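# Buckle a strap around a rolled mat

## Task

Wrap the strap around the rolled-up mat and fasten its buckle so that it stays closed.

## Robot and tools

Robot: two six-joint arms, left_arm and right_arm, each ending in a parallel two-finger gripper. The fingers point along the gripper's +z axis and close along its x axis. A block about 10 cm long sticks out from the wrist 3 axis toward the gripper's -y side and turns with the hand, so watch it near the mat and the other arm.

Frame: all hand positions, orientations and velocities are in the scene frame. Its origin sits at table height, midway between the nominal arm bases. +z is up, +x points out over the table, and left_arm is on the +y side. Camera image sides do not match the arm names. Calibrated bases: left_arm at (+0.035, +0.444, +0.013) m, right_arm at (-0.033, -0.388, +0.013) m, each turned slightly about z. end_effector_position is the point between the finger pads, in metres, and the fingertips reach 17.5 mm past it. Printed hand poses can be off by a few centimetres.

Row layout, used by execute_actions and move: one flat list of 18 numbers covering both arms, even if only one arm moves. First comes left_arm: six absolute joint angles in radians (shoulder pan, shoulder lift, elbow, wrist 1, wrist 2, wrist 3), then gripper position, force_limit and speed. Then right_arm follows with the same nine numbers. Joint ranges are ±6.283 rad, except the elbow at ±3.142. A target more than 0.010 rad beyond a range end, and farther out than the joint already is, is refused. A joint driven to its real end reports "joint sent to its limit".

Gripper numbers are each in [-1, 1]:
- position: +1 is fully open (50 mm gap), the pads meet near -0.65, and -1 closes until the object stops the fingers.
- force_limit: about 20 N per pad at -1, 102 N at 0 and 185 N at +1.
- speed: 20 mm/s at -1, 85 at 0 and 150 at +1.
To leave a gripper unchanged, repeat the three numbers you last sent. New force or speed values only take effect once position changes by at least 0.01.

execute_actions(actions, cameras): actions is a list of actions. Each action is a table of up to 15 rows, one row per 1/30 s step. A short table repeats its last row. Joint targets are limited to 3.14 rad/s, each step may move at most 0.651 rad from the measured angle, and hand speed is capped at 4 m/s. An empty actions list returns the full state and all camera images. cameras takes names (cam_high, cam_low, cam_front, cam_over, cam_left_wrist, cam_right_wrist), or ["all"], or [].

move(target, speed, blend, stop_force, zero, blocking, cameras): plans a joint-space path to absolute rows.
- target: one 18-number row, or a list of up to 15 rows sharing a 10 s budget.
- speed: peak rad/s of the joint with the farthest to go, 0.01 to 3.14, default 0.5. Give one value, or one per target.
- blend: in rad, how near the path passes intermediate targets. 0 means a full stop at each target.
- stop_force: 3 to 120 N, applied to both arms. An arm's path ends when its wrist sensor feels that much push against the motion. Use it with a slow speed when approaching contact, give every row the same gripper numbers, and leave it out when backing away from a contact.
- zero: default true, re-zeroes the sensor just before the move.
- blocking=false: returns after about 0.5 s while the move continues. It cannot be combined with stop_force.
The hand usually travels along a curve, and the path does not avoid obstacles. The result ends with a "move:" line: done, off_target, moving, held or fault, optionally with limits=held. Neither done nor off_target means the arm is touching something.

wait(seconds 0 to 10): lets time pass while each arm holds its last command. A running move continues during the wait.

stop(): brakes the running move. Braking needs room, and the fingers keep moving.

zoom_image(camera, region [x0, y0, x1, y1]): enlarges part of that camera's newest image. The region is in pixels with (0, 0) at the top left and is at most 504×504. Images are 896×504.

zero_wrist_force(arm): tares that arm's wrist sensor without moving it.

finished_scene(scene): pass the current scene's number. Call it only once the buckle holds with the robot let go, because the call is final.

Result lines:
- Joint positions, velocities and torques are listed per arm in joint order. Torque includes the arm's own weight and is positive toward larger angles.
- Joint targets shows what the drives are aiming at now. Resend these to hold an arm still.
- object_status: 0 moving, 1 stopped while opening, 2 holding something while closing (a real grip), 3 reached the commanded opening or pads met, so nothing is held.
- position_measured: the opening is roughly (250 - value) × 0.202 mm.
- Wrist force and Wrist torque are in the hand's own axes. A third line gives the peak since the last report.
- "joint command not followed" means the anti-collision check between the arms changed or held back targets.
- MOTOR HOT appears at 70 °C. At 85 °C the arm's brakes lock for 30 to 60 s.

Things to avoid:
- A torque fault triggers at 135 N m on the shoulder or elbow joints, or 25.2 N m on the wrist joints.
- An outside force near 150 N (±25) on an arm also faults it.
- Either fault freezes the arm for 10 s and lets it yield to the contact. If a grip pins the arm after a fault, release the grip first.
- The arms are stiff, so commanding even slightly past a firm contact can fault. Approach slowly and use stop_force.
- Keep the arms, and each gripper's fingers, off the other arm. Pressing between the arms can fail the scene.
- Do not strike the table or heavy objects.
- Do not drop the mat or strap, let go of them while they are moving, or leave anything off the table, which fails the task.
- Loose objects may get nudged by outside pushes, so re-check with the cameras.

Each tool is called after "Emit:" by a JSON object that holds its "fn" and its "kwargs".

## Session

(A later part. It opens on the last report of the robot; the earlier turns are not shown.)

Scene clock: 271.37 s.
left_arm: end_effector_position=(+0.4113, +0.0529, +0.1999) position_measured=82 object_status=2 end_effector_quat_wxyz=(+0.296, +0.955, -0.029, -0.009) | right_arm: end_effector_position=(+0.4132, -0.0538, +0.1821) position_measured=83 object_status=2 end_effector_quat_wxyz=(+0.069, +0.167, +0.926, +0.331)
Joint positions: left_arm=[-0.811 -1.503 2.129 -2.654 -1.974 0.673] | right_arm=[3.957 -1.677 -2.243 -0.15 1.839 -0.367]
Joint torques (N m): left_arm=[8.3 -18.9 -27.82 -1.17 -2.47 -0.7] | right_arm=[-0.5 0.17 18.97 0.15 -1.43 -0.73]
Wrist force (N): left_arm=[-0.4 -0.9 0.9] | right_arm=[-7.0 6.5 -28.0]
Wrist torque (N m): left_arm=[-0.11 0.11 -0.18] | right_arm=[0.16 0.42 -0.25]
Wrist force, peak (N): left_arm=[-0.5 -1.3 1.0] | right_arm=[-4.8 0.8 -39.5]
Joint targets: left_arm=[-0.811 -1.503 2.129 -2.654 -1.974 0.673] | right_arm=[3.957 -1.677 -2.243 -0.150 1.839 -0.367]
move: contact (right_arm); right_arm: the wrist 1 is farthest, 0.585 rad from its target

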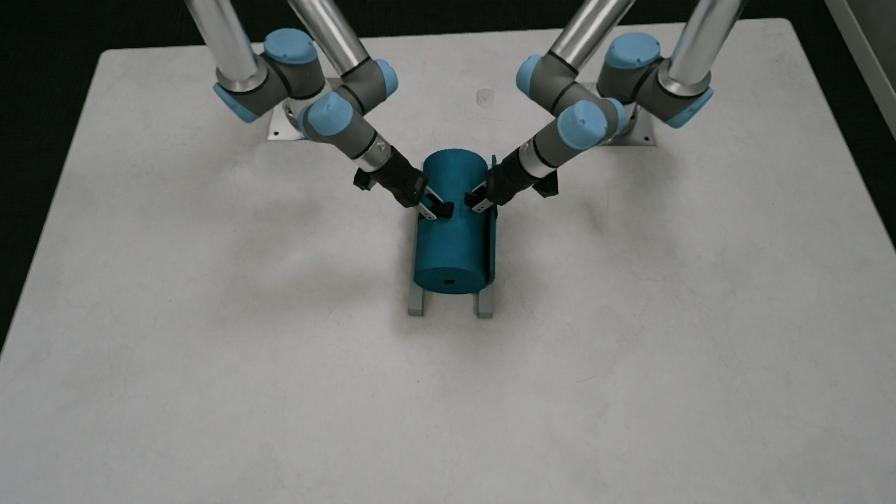

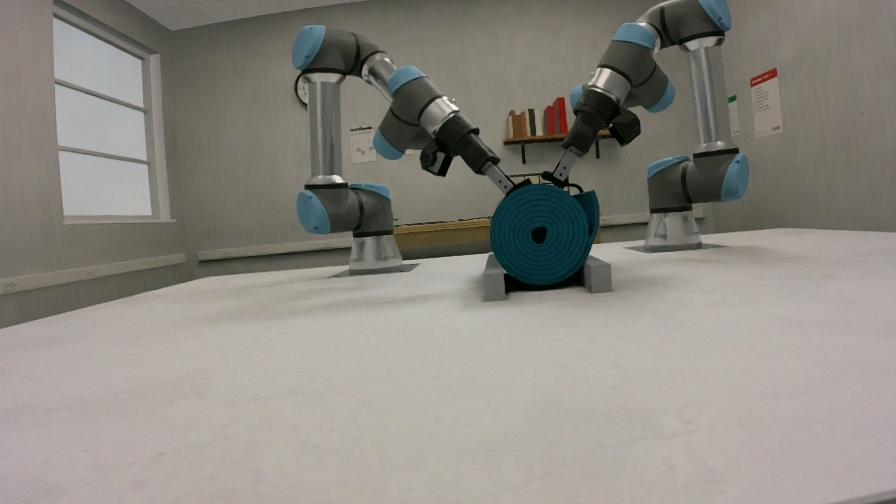

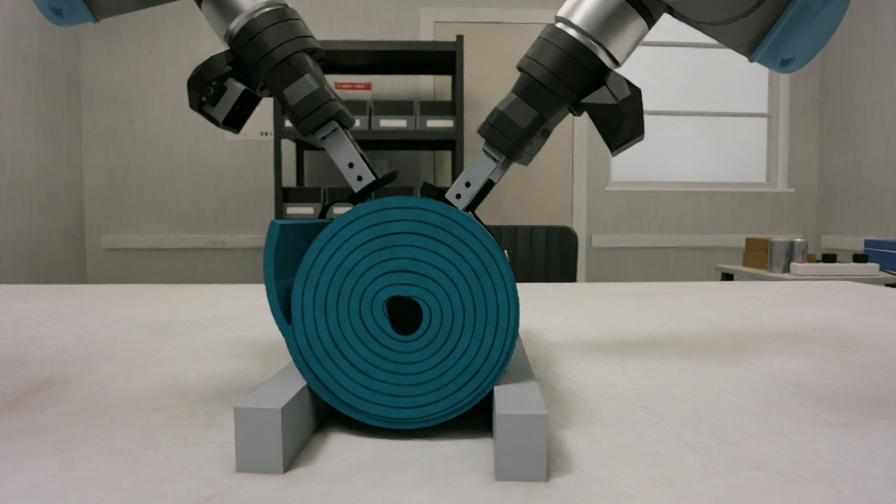

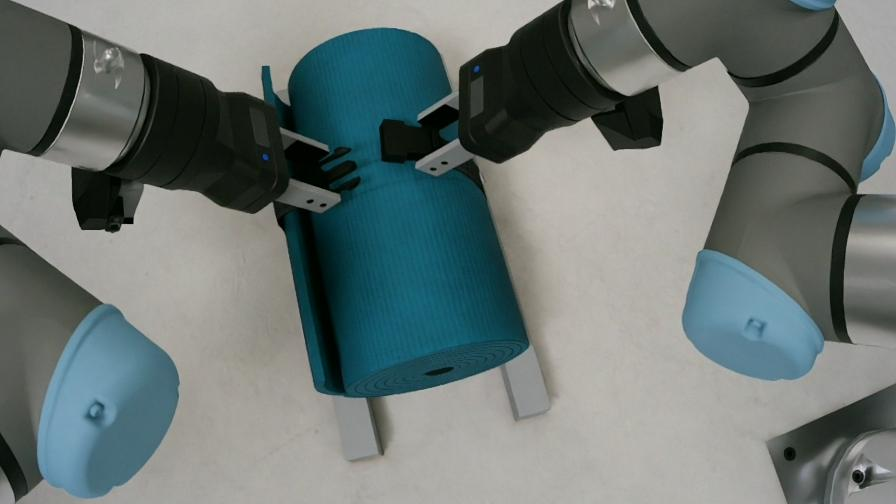

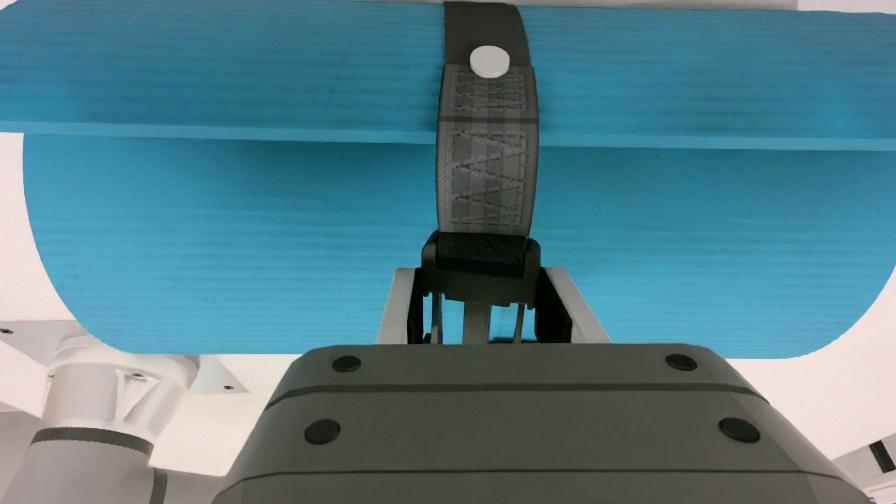

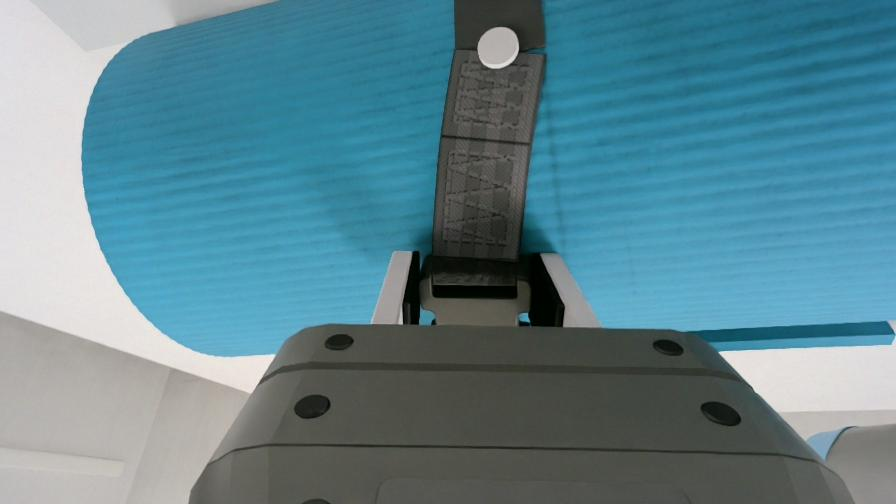

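Emit:
{"fn": "move", "kwargs": {"target": [[-0.811,-1.503,2.129,-2.654,-1.974,0.673,-1,-0.9,-1,3.957,-1.677,-2.243,-0.150,1.839,-0.367,1,-0.9,-0.5],[-0.811,-1.503,2.129,-2.654,-1.974,0.673,-1,-0.9,-1,3.8814,-1.764,-2.4181,0.4171,1.9607,-0.2666,1,-0.9,-0.5]], "speed": 0.3, "cameras": ["cam_front","cam_right_wrist","cam_over"]}}

Emit:
{"fn": "zoom_image", "kwargs": {"camera": "cam_front", "region": [270, 130, 550, 240]}}

Scene clock: 306.37 s.
left_arm: end_effector_position=(+0.4113, +0.0530, +0.1996) position_measured=82 object_status=2 end_effector_quat_wxyz=(+0.295, +0.955, -0.029, -0.009) | right_arm: end_effector_position=(+0.4018, -0.0785, +0.1948) position_measured=3 object_status=3 end_effector_quat_wxyz=(+0.100, +0.183, +0.858, +0.469)
Joint positions: left_arm=[-0.811 -1.503 2.129 -2.654 -1.974 0.673] | right_arm=[3.881 -1.764 -2.418 0.417 1.961 -0.267]
Joint torques (N m): left_arm=[-8.15 -19.84 -14.83 -5.65 1.03 -2.33] | right_arm=[6.58 32.3 22.56 4.38 -2.16 -0.92]
Wrist force (N): left_arm=[-0.5 -1.0 1.1] | right_arm=[-1.0 1.1 -0.2]
Wrist torque (N m): left_arm=[-0.13 0.13 -0.18] | right_arm=[0.20 0.37 -0.39]
Wrist force, peak (N): left_arm=[-0.4 -1.3 1.0] | right_arm=[-29.9 8.5 -34.2]
Joint targets: left_arm=[-0.811 -1.503 2.129 -2.654 -1.974 0.673] | right_arm=[3.881 -1.764 -2.418 0.417 1.961 -0.267]
move: done
Images, in order (width x height): cam_front 896x504, cam_over 896x504, cam_right_wrist 896x504.

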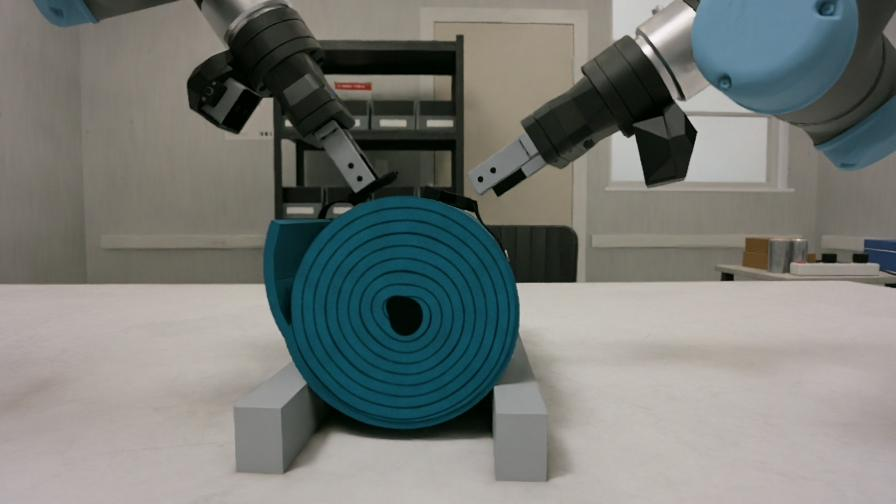

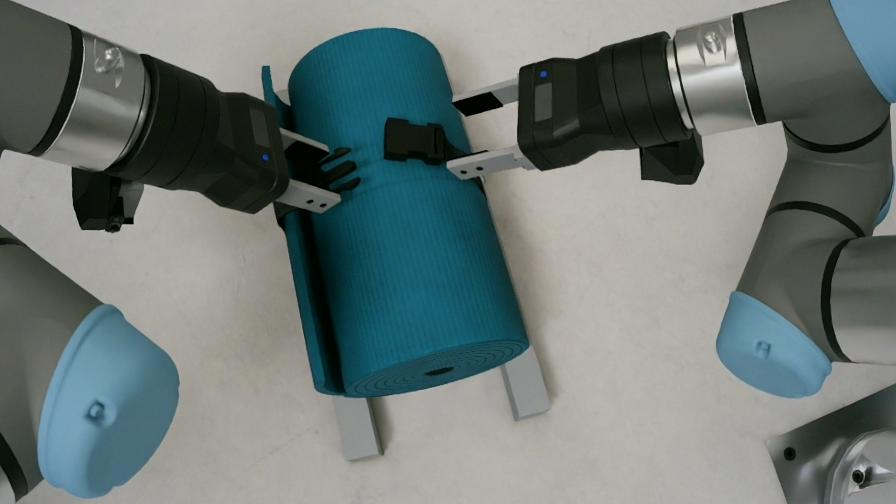

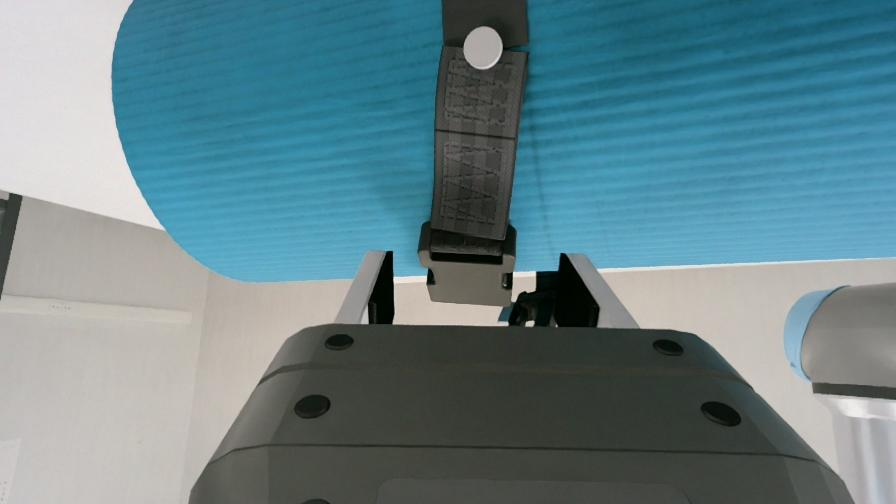

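Scaled by 1.800.

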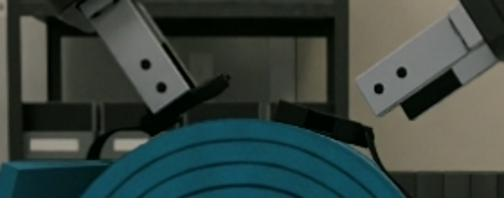

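Emit:
{"fn": "move", "kwargs": {"target": [-0.811,-1.503,2.129,-2.654,-1.974,0.673,-1,-0.9,-1,3.8989,-1.8396,-2.3885,0.4672,1.9464,-0.2555,1,-0.9,-0.5], "speed": 0.06, "stop_force": 5, "cameras": ["cam_front","cam_right_wrist"]}}

Emit:
{"fn": "zoom_image", "kwargs": {"camera": "cam_front", "region": [270, 130, 550, 240]}}

Scene clock: 321.63 s.
left_arm: end_effector_position=(+0.4113, +0.0530, +0.1996) position_measured=82 object_status=2 end_effector_quat_wxyz=(+0.295, +0.955, -0.029, -0.009) | right_arm: end_effector_position=(+0.4108, -0.0638, +0.1803) position_measured=3 object_status=3 end_effector_quat_wxyz=(+0.100, +0.183, +0.858, +0.469)
Joint positions: left_arm=[-0.811 -1.503 2.129 -2.654 -1.974 0.673] | right_arm=[3.898 -1.834 -2.391 0.464 1.947 -0.256]
Joint torques (N m): left_arm=[-6.09 -21.31 -17.02 -5.75 0.36 -2.37] | right_arm=[-6.03 19.61 2.37 4.34 3 -0.87]
Wrist force (N): left_arm=[-0.2 -1.2 0.9] | right_arm=[-1.8 3.0 -3.6]
Wrist torque (N m): left_arm=[-0.15 0.08 -0.18] | right_arm=[0.20 0.48 -0.35]
Wrist force, peak (N): left_arm=[-0.6 -1.1 1.1] | right_arm=[-0.6 2.1 -14.7]
Joint targets: left_arm=[-0.811 -1.503 2.129 -2.654 -1.974 0.673] | right_arm=[3.898 -1.834 -2.391 0.464 1.947 -0.256]
move: contact (right_arm)
Images, in order (width x height): cam_front 896x504, cam_right_wrist 896x504.

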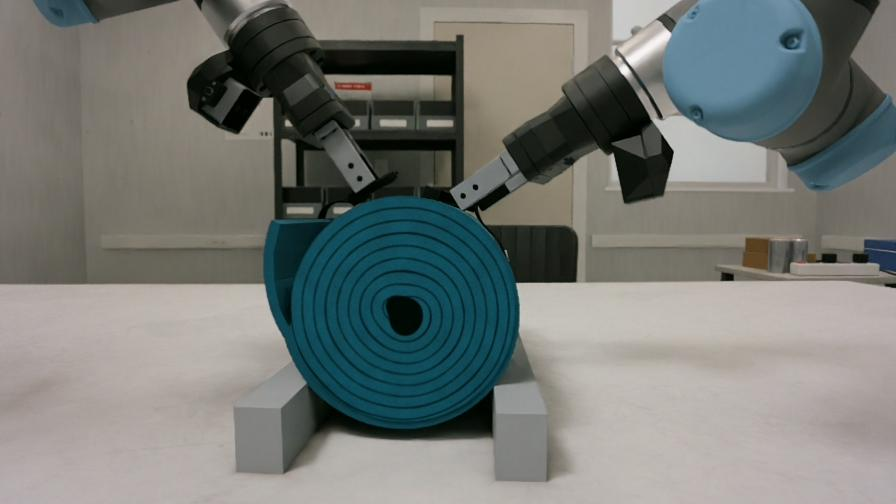

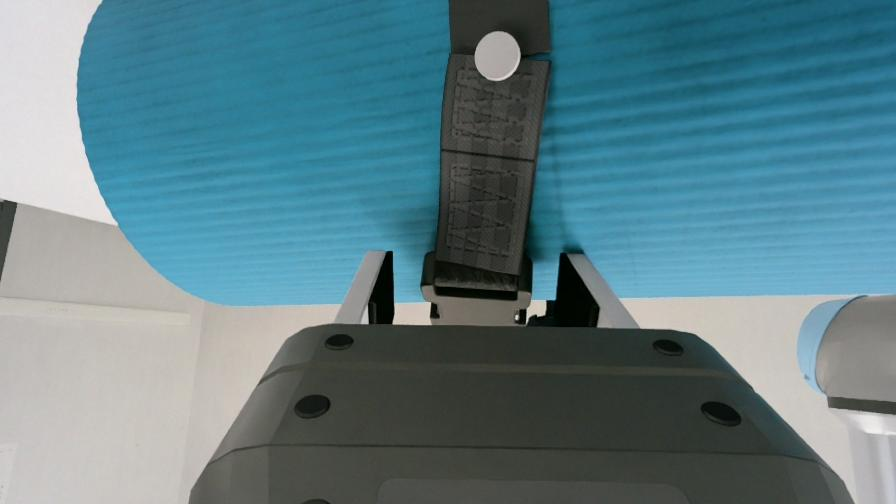

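Scaled by 1.800.

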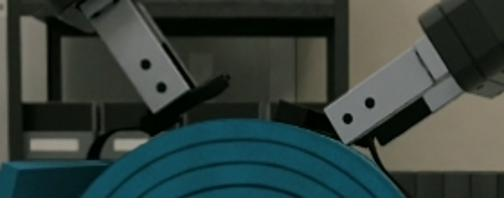

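Good. Close.

Emit:
{"fn": "move", "kwargs": {"target": [-0.811,-1.503,2.129,-2.654,-1.974,0.673,-1,-0.9,-1,3.898,-1.834,-2.391,0.464,1.947,-0.256,-1,-0.9,-1], "cameras": ["cam_right_wrist"]}}

Emit:
{"fn": "zoom_image", "kwargs": {"camera": "cam_right_wrist", "region": [340, 170, 640, 350]}}

Scene clock: 325.73 s.
left_arm: end_effector_position=(+0.4113, +0.0530, +0.1996) position_measured=82 object_status=2 end_effector_quat_wxyz=(+0.295, +0.955, -0.029, -0.009) | right_arm: end_effector_position=(+0.4107, -0.0637, +0.1803) position_measured=85 object_status=2 end_effector_quat_wxyz=(+0.100, +0.183, +0.858, +0.469)
Joint positions: left_arm=[-0.811 -1.503 2.129 -2.654 -1.974 0.673] | right_arm=[3.898 -1.834 -2.391 0.464 1.947 -0.256]
Joint torques (N m): left_arm=[-5.07 -22.22 -17.4 -5.45 -0.16 -2.09] | right_arm=[6 35.04 15.1 2.74 -1.98 1.31]
Wrist force (N): left_arm=[-0.4 -1.0 0.9] | right_arm=[-1.1 0.9 -0.2]
Wrist torque (N m): left_arm=[-0.13 0.10 -0.18] | right_arm=[0.18 0.39 -0.39]
Wrist force, peak (N): left_arm=[-0.3 -1.2 1.0] | right_arm=[-1.8 3.3 -3.8]
Joint targets: left_arm=[-0.811 -1.503 2.129 -2.654 -1.974 0.673] | right_arm=[3.898 -1.834 -2.391 0.464 1.947 -0.256]
move: done
Images, in order (width x height): cam_right_wrist 896x504.

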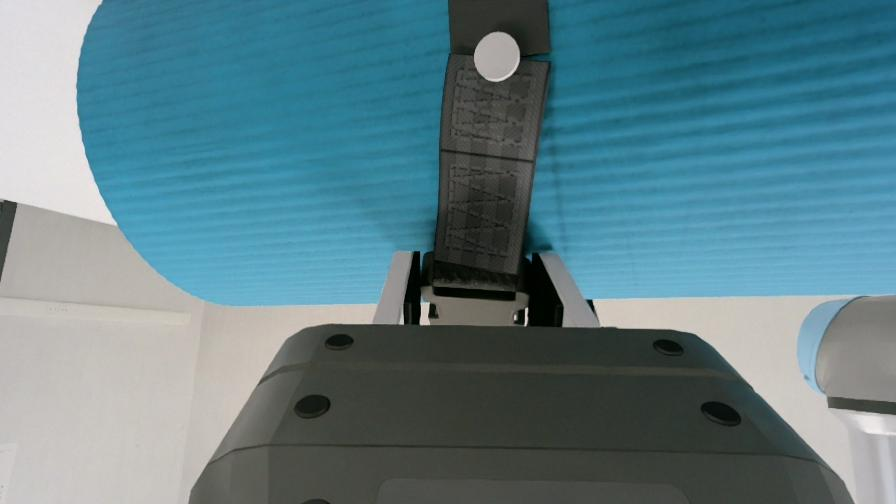

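Scaled by 1.680.

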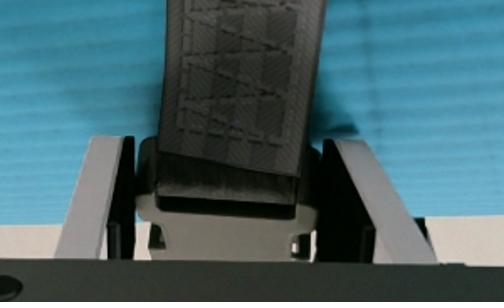

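Emit:
{"fn": "move", "kwargs": {"target": [[-0.811,-1.503,2.129,-2.654,-1.974,0.673,-1,-0.9,-1,3.898,-1.7742,-2.3788,0.3918,1.9472,-0.256,-1,-0.9,-1],[-0.9615,-1.4739,1.8697,-2.0974,-1.6631,0.6116,-1,-0.9,-1,3.8616,-1.6962,-2.1493,-0.3408,2.0874,-0.7046,-1,-0.9,-1]], "speed": 0.3, "stop_force": 30, "cameras": ["all"]}}

Emit:
{"fn": "zoom_image", "kwargs": {"camera": "cam_front", "region": [270, 130, 550, 240]}}

Emit:
{"fn": "zoom_image", "kwargs": {"camera": "cam_over", "region": [250, 90, 530, 280]}}

Emit:
{"fn": "zoom_image", "kwargs": {"camera": "cam_low", "region": [470, 150, 630, 240]}}

Scene clock: 345.53 s.
left_arm: end_effector_position=(+0.4114, +0.0470, +0.2042) position_measured=82 object_status=2 end_effector_quat_wxyz=(+0.080, +0.996, -0.030, -0.002) | right_arm: end_effector_position=(+0.4045, -0.0523, +0.1983) position_measured=85 object_status=2 end_effector_quat_wxyz=(+0.011, +0.028, +0.935, +0.352)
Joint positions: left_arm=[-0.962 -1.474 1.87 -2.097 -1.663 0.612] | right_arm=[3.862 -1.696 -2.149 -0.341 2.087 -0.705]
Joint torques (N m): left_arm=[8.98 -36.78 -17.43 -1.67 0.16 2.39] | right_arm=[6.78 16.97 12.77 3.18 -1.16 -0.84]
Wrist force (N): left_arm=[-0.2 -0.7 1.6] | right_arm=[-0.6 -2.4 0.8]
Wrist torque (N m): left_arm=[0.02 -0.01 0.01] | right_arm=[0.16 0.17 -0.28]
Wrist force, peak (N): left_arm=[-0.4 -1.7 0.9] | right_arm=[-0.8 -6.6 0.3]
Joint targets: left_arm=[-0.962 -1.474 1.870 -2.097 -1.663 0.612] | right_arm=[3.862 -1.696 -2.149 -0.341 2.087 -0.705]
move: done

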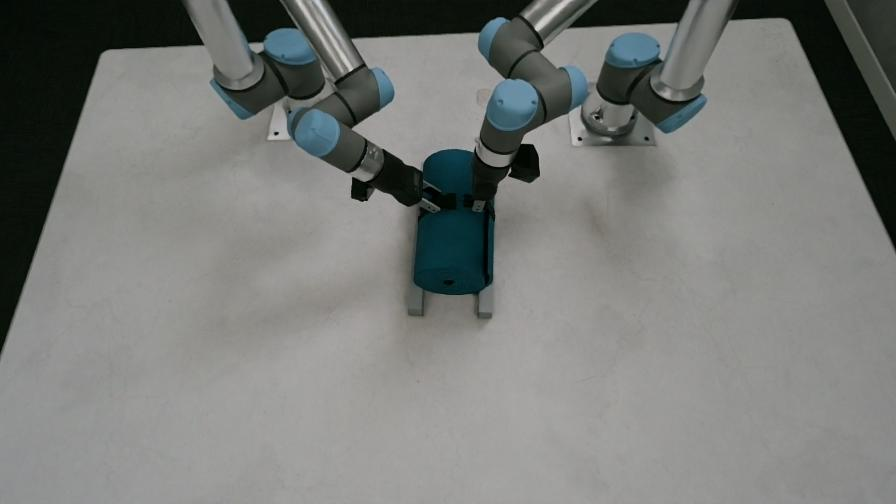

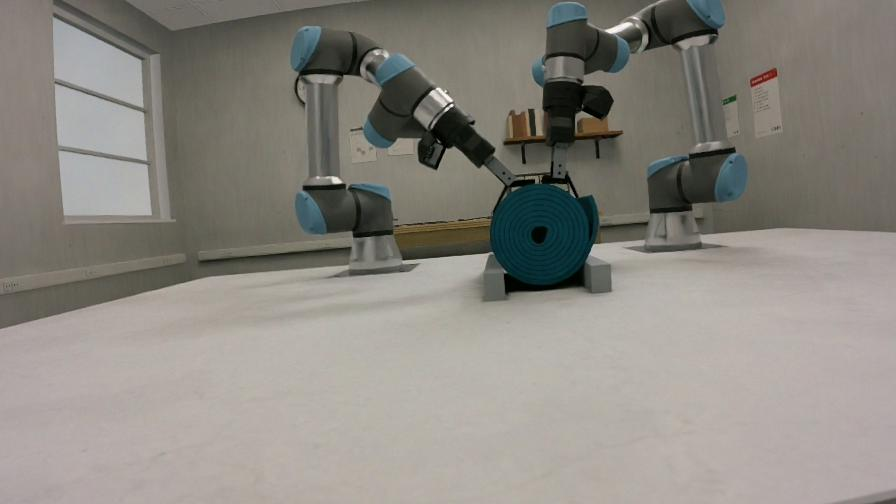

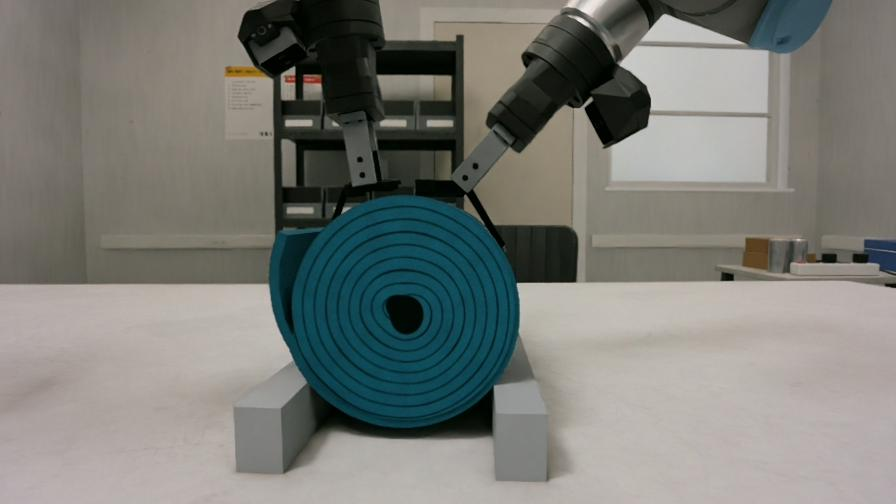

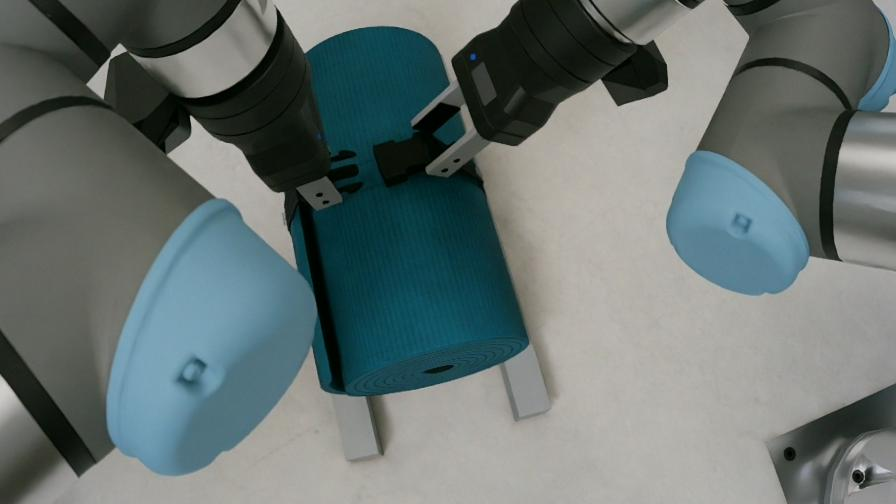

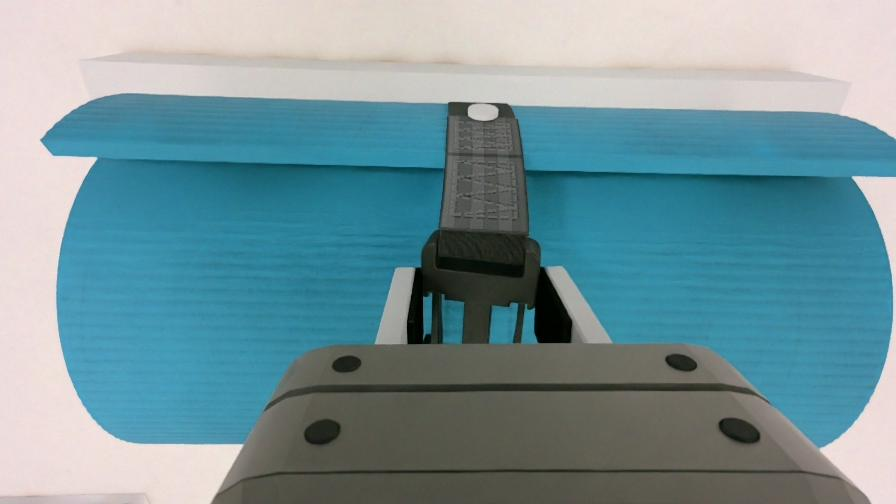

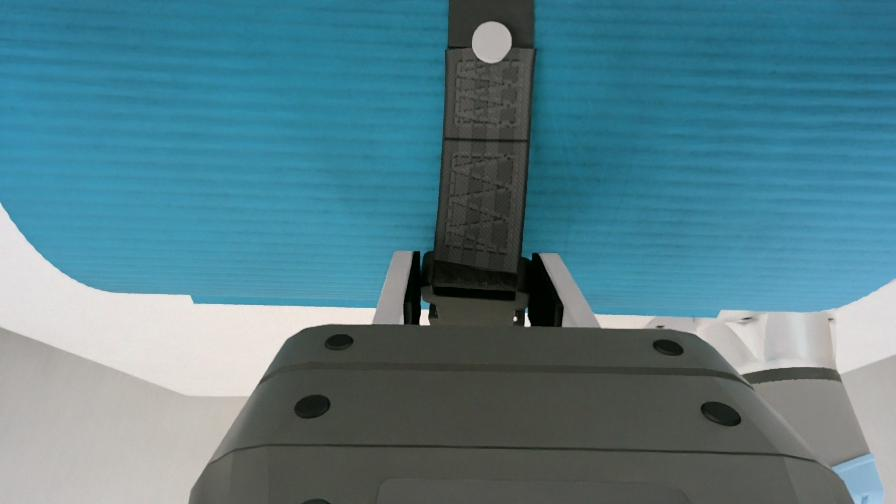

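Scaled by 1.800.

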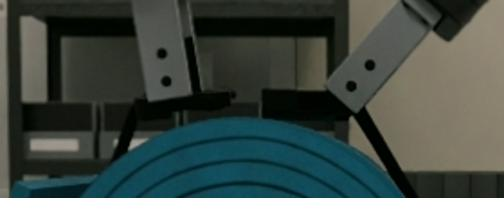

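Scaled by 1.800.

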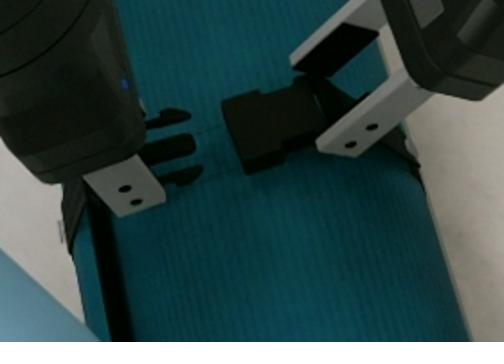

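Scaled by 3.150.

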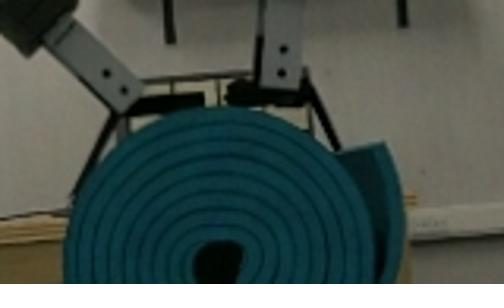

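Emit:
{"fn": "move", "kwargs": {"target": [-0.9784,-1.4505,1.8438,-2.0965,-1.6609,0.5944,-1,-0.9,-1,3.8818,-1.6822,-2.1775,-0.2851,2.0399,-0.6169,-1,-0.9,-1], "speed": 0.1, "stop_force": 30, "cameras": ["cam_front","cam_over","cam_low"]}}

Emit:
{"fn": "zoom_image", "kwargs": {"camera": "cam_front", "region": [340, 160, 480, 220]}}

Emit:
{"fn": "zoom_image", "kwargs": {"camera": "cam_over", "region": [290, 110, 450, 220]}}

Emit:
{"fn": "zoom_image", "kwargs": {"camera": "cam_low", "region": [490, 160, 590, 220]}}

Scene clock: 372.37 s.
left_arm: end_effector_position=(+0.4106, +0.0319, +0.2042) position_measured=82 object_status=2 end_effector_quat_wxyz=(+0.080, +0.996, -0.030, -0.002) | right_arm: end_effector_position=(+0.4040, -0.0523, +0.1982) position_measured=85 object_status=2 end_effector_quat_wxyz=(+0.023, +0.061, +0.934, +0.351)
Joint positions: left_arm=[-0.978 -1.45 1.844 -2.096 -1.661 0.594] | right_arm=[3.882 -1.682 -2.178 -0.285 2.04 -0.617]
Joint torques (N m): left_arm=[8.58 -40.9 -18.14 -2.26 -0.35 2.43] | right_arm=[-6.15 16.8 31.12 3.35 3.99 -0.48]
Wrist force (N): left_arm=[-0.2 -1.5 2.4] | right_arm=[-0.9 -2.7 0.7]
Wrist torque (N m): left_arm=[0.01 -0.01 0.01] | right_arm=[0.14 0.19 -0.24]
Wrist force, peak (N): left_arm=[-0.2 -1.5 2.6] | right_arm=[-0.9 -2.8 0.7]
Joint targets: left_arm=[-0.978 -1.451 1.844 -2.096 -1.661 0.594] | right_arm=[3.882 -1.682 -2.178 -0.285 2.040 -0.617]
move: done
Images, in order (width x height): cam_low 896x504, cam_front 896x504, cam_over 896x504.

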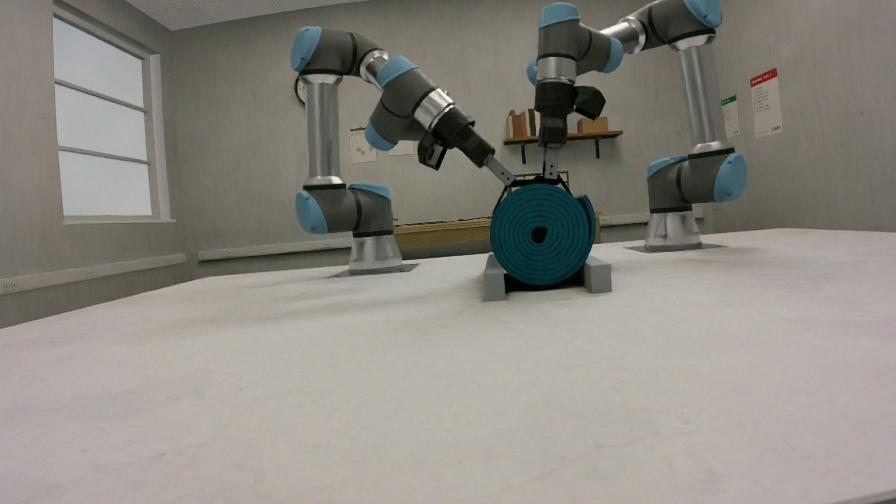

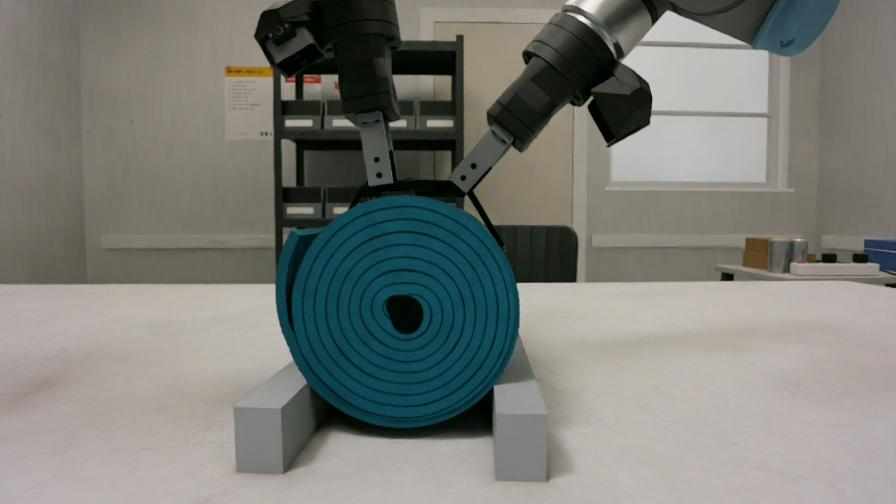

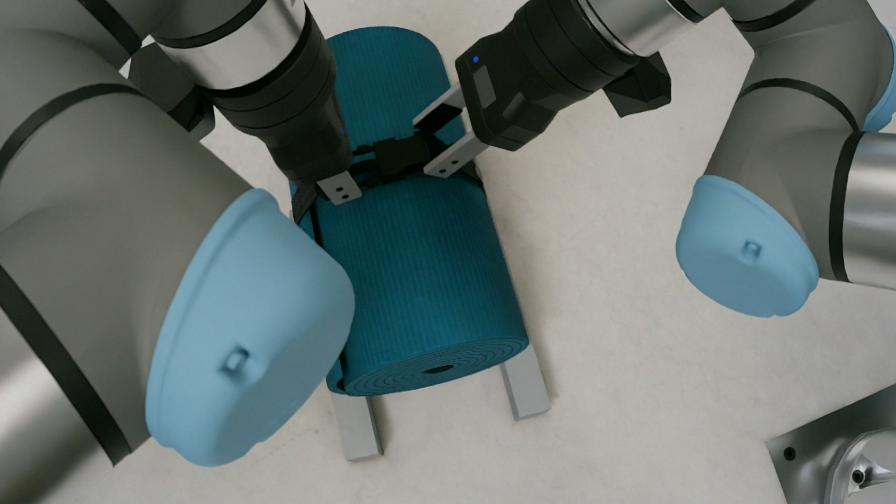

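Scaled by 3.600.

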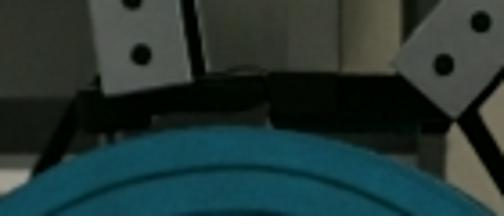

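Scaled by 3.150.

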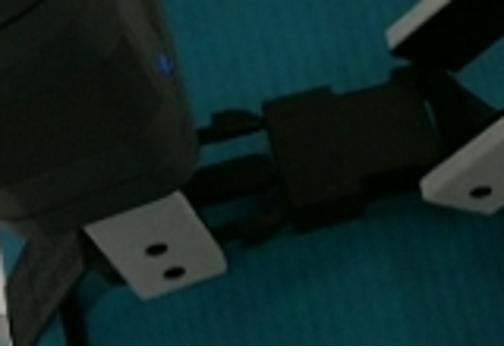

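Scaled by 5.040.

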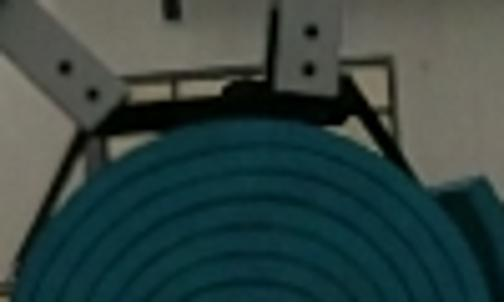

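Emit:
{"fn": "move", "kwargs": {"target": [[-0.9759,-1.4471,1.8428,-2.0986,-1.6613,0.597,-1,-0.9,-1,3.8818,-1.6822,-2.1775,-0.2851,2.0399,-0.6169,-1,-0.9,-1],[-1.0117,-1.3939,1.7808,-2.0929,-1.6565,0.5606,-1,-0.9,-1,3.8818,-1.6822,-2.1775,-0.2851,2.0399,-0.6169,-1,-0.9,-1]], "speed": 0.05, "stop_force": 30, "cameras": ["cam_front","cam_over","cam_low"]}}

Emit:
{"fn": "zoom_image", "kwargs": {"camera": "cam_front", "region": [340, 160, 480, 220]}}

Emit:
{"fn": "zoom_image", "kwargs": {"camera": "cam_over", "region": [290, 110, 450, 220]}}

Scene clock: 387.30 s.
left_arm: end_effector_position=(+0.4107, +0.0063, +0.2033) position_measured=85 object_status=2 end_effector_quat_wxyz=(+0.080, +0.996, -0.030, -0.002) | right_arm: end_effector_position=(+0.4040, -0.0523, +0.1982) position_measured=85 object_status=2 end_effector_quat_wxyz=(+0.023, +0.061, +0.934, +0.351)
Joint positions: left_arm=[-1.003 -1.407 1.796 -2.094 -1.658 0.569] | right_arm=[3.882 -1.682 -2.177 -0.285 2.04 -0.617]
Joint torques (N m): left_arm=[4.57 -39.24 -27.71 -4.45 -1.85 2.26] | right_arm=[4.09 24.08 29.25 4.01 2.63 0.68]
Wrist force (N): left_arm=[2.7 -8.0 -4.1] | right_arm=[1.4 -3.8 -1.1]
Wrist torque (N m): left_arm=[0.12 -0.04 -0.10] | right_arm=[0.21 0.28 -0.30]
Wrist force, peak (N): left_arm=[2.5 -32.3 -15.6] | right_arm=[-0.4 -24.4 -10.1]
Joint targets: left_arm=[-1.003 -1.407 1.796 -2.094 -1.657 0.569] | right_arm=[3.882 -1.682 -2.178 -0.285 2.040 -0.617]
move: contact (left_arm); path passed 1 of 2 targets; left_arm: the elbow is farthest, 0.015 rad from its target
Images, in order (width x height): cam_low 896x504, cam_front 896x504, cam_over 896x504.

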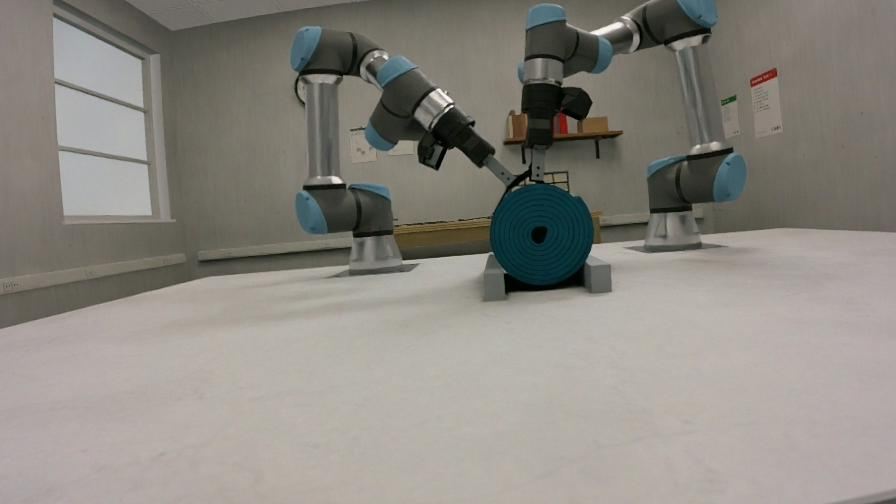

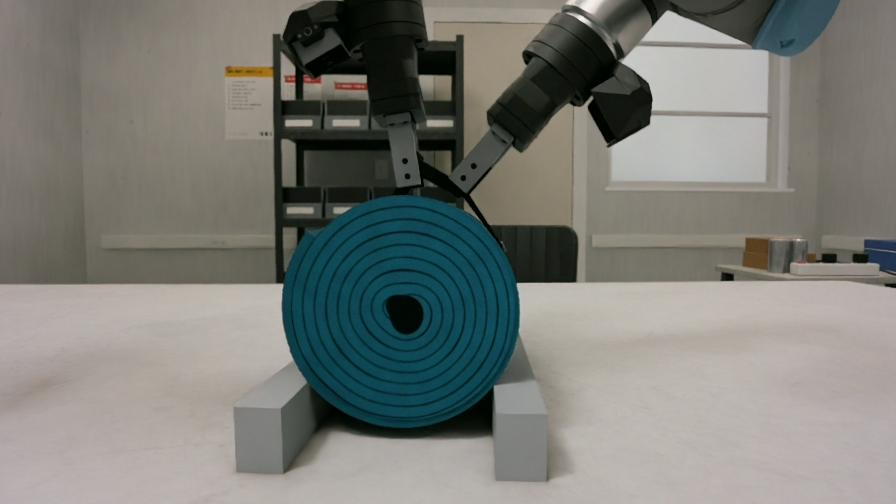

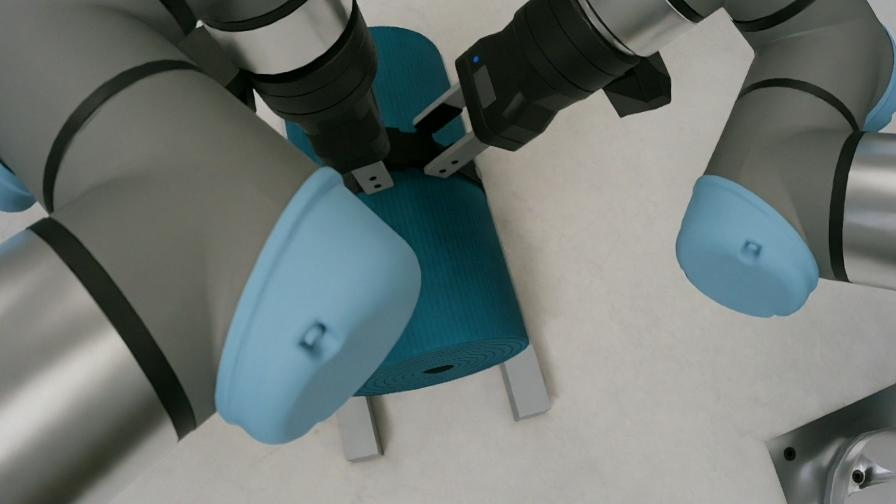

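Scaled by 3.600.

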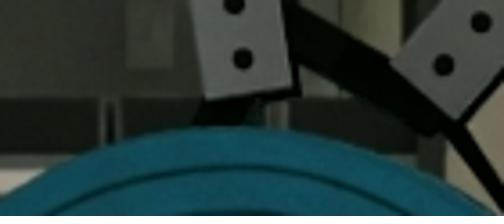

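Scaled by 3.150.

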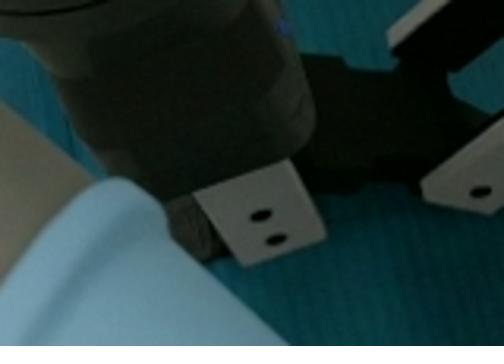

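Emit:
{"fn": "wait", "kwargs": {"seconds": 0.1, "cameras": ["cam_left_wrist","cam_right_wrist","cam_low","cam_high"]}}

Emit:
{"fn": "zoom_image", "kwargs": {"camera": "cam_low", "region": [490, 160, 590, 220]}}

Emit:
{"fn": "zoom_image", "kwargs": {"camera": "cam_high", "region": [400, 160, 520, 230]}}

Scene clock: 391.27 s.
left_arm: end_effector_position=(+0.4108, +0.0064, +0.2033) position_measured=85 object_status=2 end_effector_quat_wxyz=(+0.080, +0.996, -0.030, -0.002) | right_arm: end_effector_position=(+0.4040, -0.0523, +0.1982) position_measured=85 object_status=2 end_effector_quat_wxyz=(+0.023, +0.061, +0.934, +0.351)
Joint positions: left_arm=[-1.003 -1.407 1.796 -2.094 -1.657 0.569] | right_arm=[3.882 -1.682 -2.177 -0.285 2.04 -0.617]
Joint torques (N m): left_arm=[4.5 -41.25 -28.62 -2.68 -0.17 2.46] | right_arm=[-5.8 35.58 26.66 3.78 -0.12 0.62]
Wrist force (N): left_arm=[2.6 -8.1 -3.7] | right_arm=[1.5 -4.2 -1.0]
Wrist torque (N m): left_arm=[0.11 -0.04 -0.10] | right_arm=[0.18 0.27 -0.30]
Wrist force, peak (N): left_arm=[2.8 -8.2 -4.1] | right_arm=[1.5 -4.2 -1.1]
Joint targets: left_arm=[-1.003 -1.407 1.796 -2.094 -1.657 0.569] | right_arm=[3.882 -1.682 -2.178 -0.285 2.040 -0.617]
Tool commands: left_gripper/position=-1.0 left_gripper/force_limit=-0.9 left_gripper/speed=-1.0 right_gripper/position=-1.0 right_gripper/force_limit=-0.9 right_gripper/speed=-1.0
wait: 0.10 s; at rest from the start
Images, in order (width x height): cam_high 896x504, cam_low 896x504, cam_left_wrist 896x504, cam_right_wrist 896x504.

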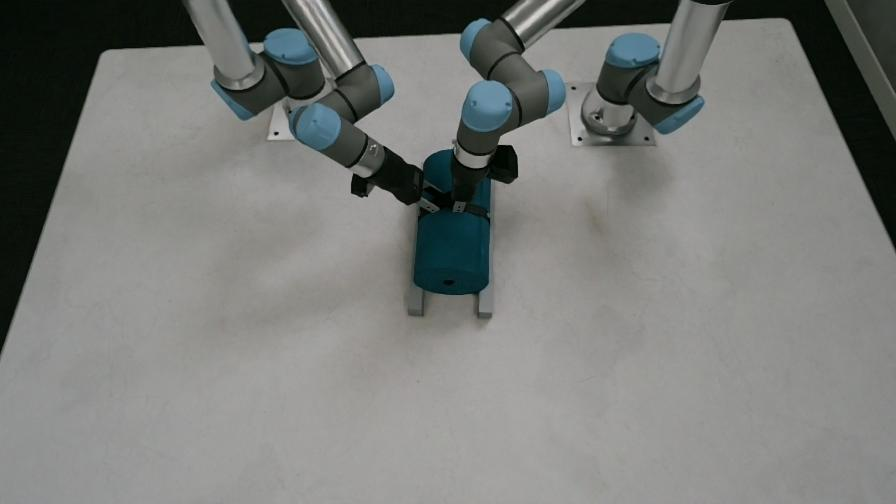

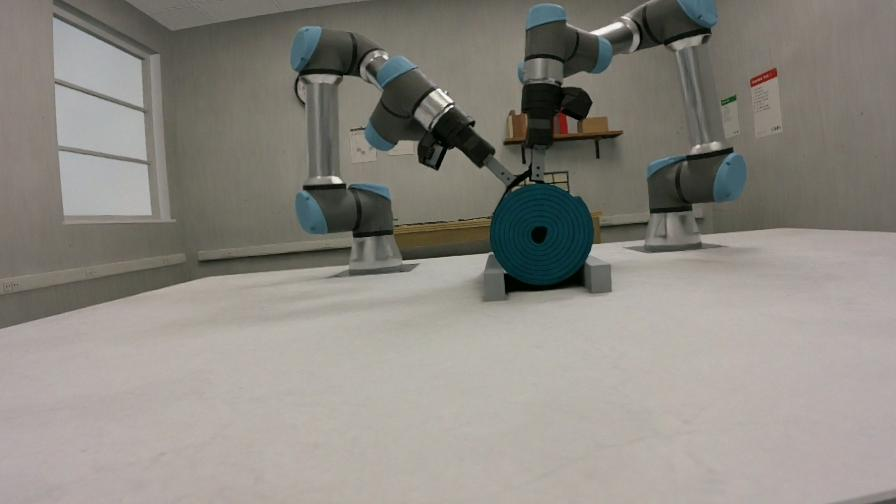

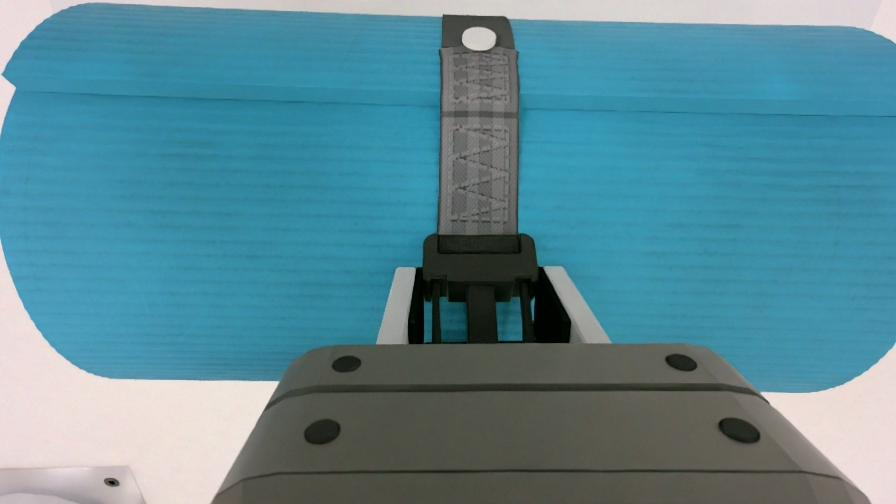

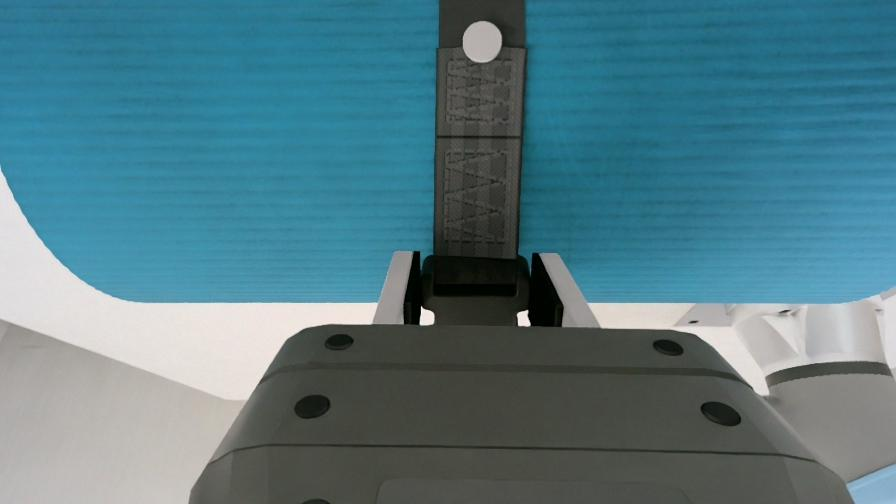

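Scaled by 5.040.

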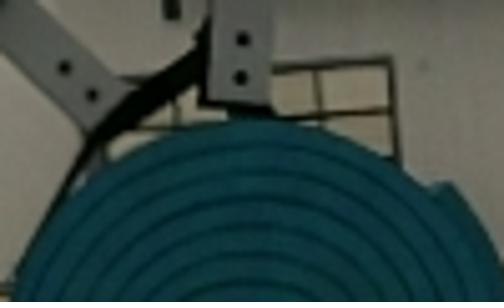

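Scaled by 4.200.

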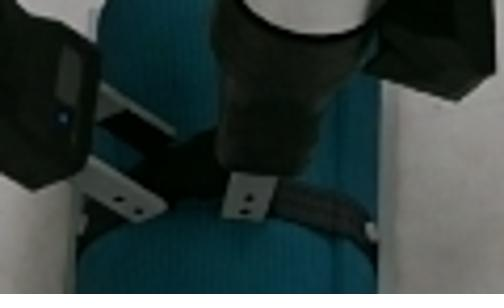

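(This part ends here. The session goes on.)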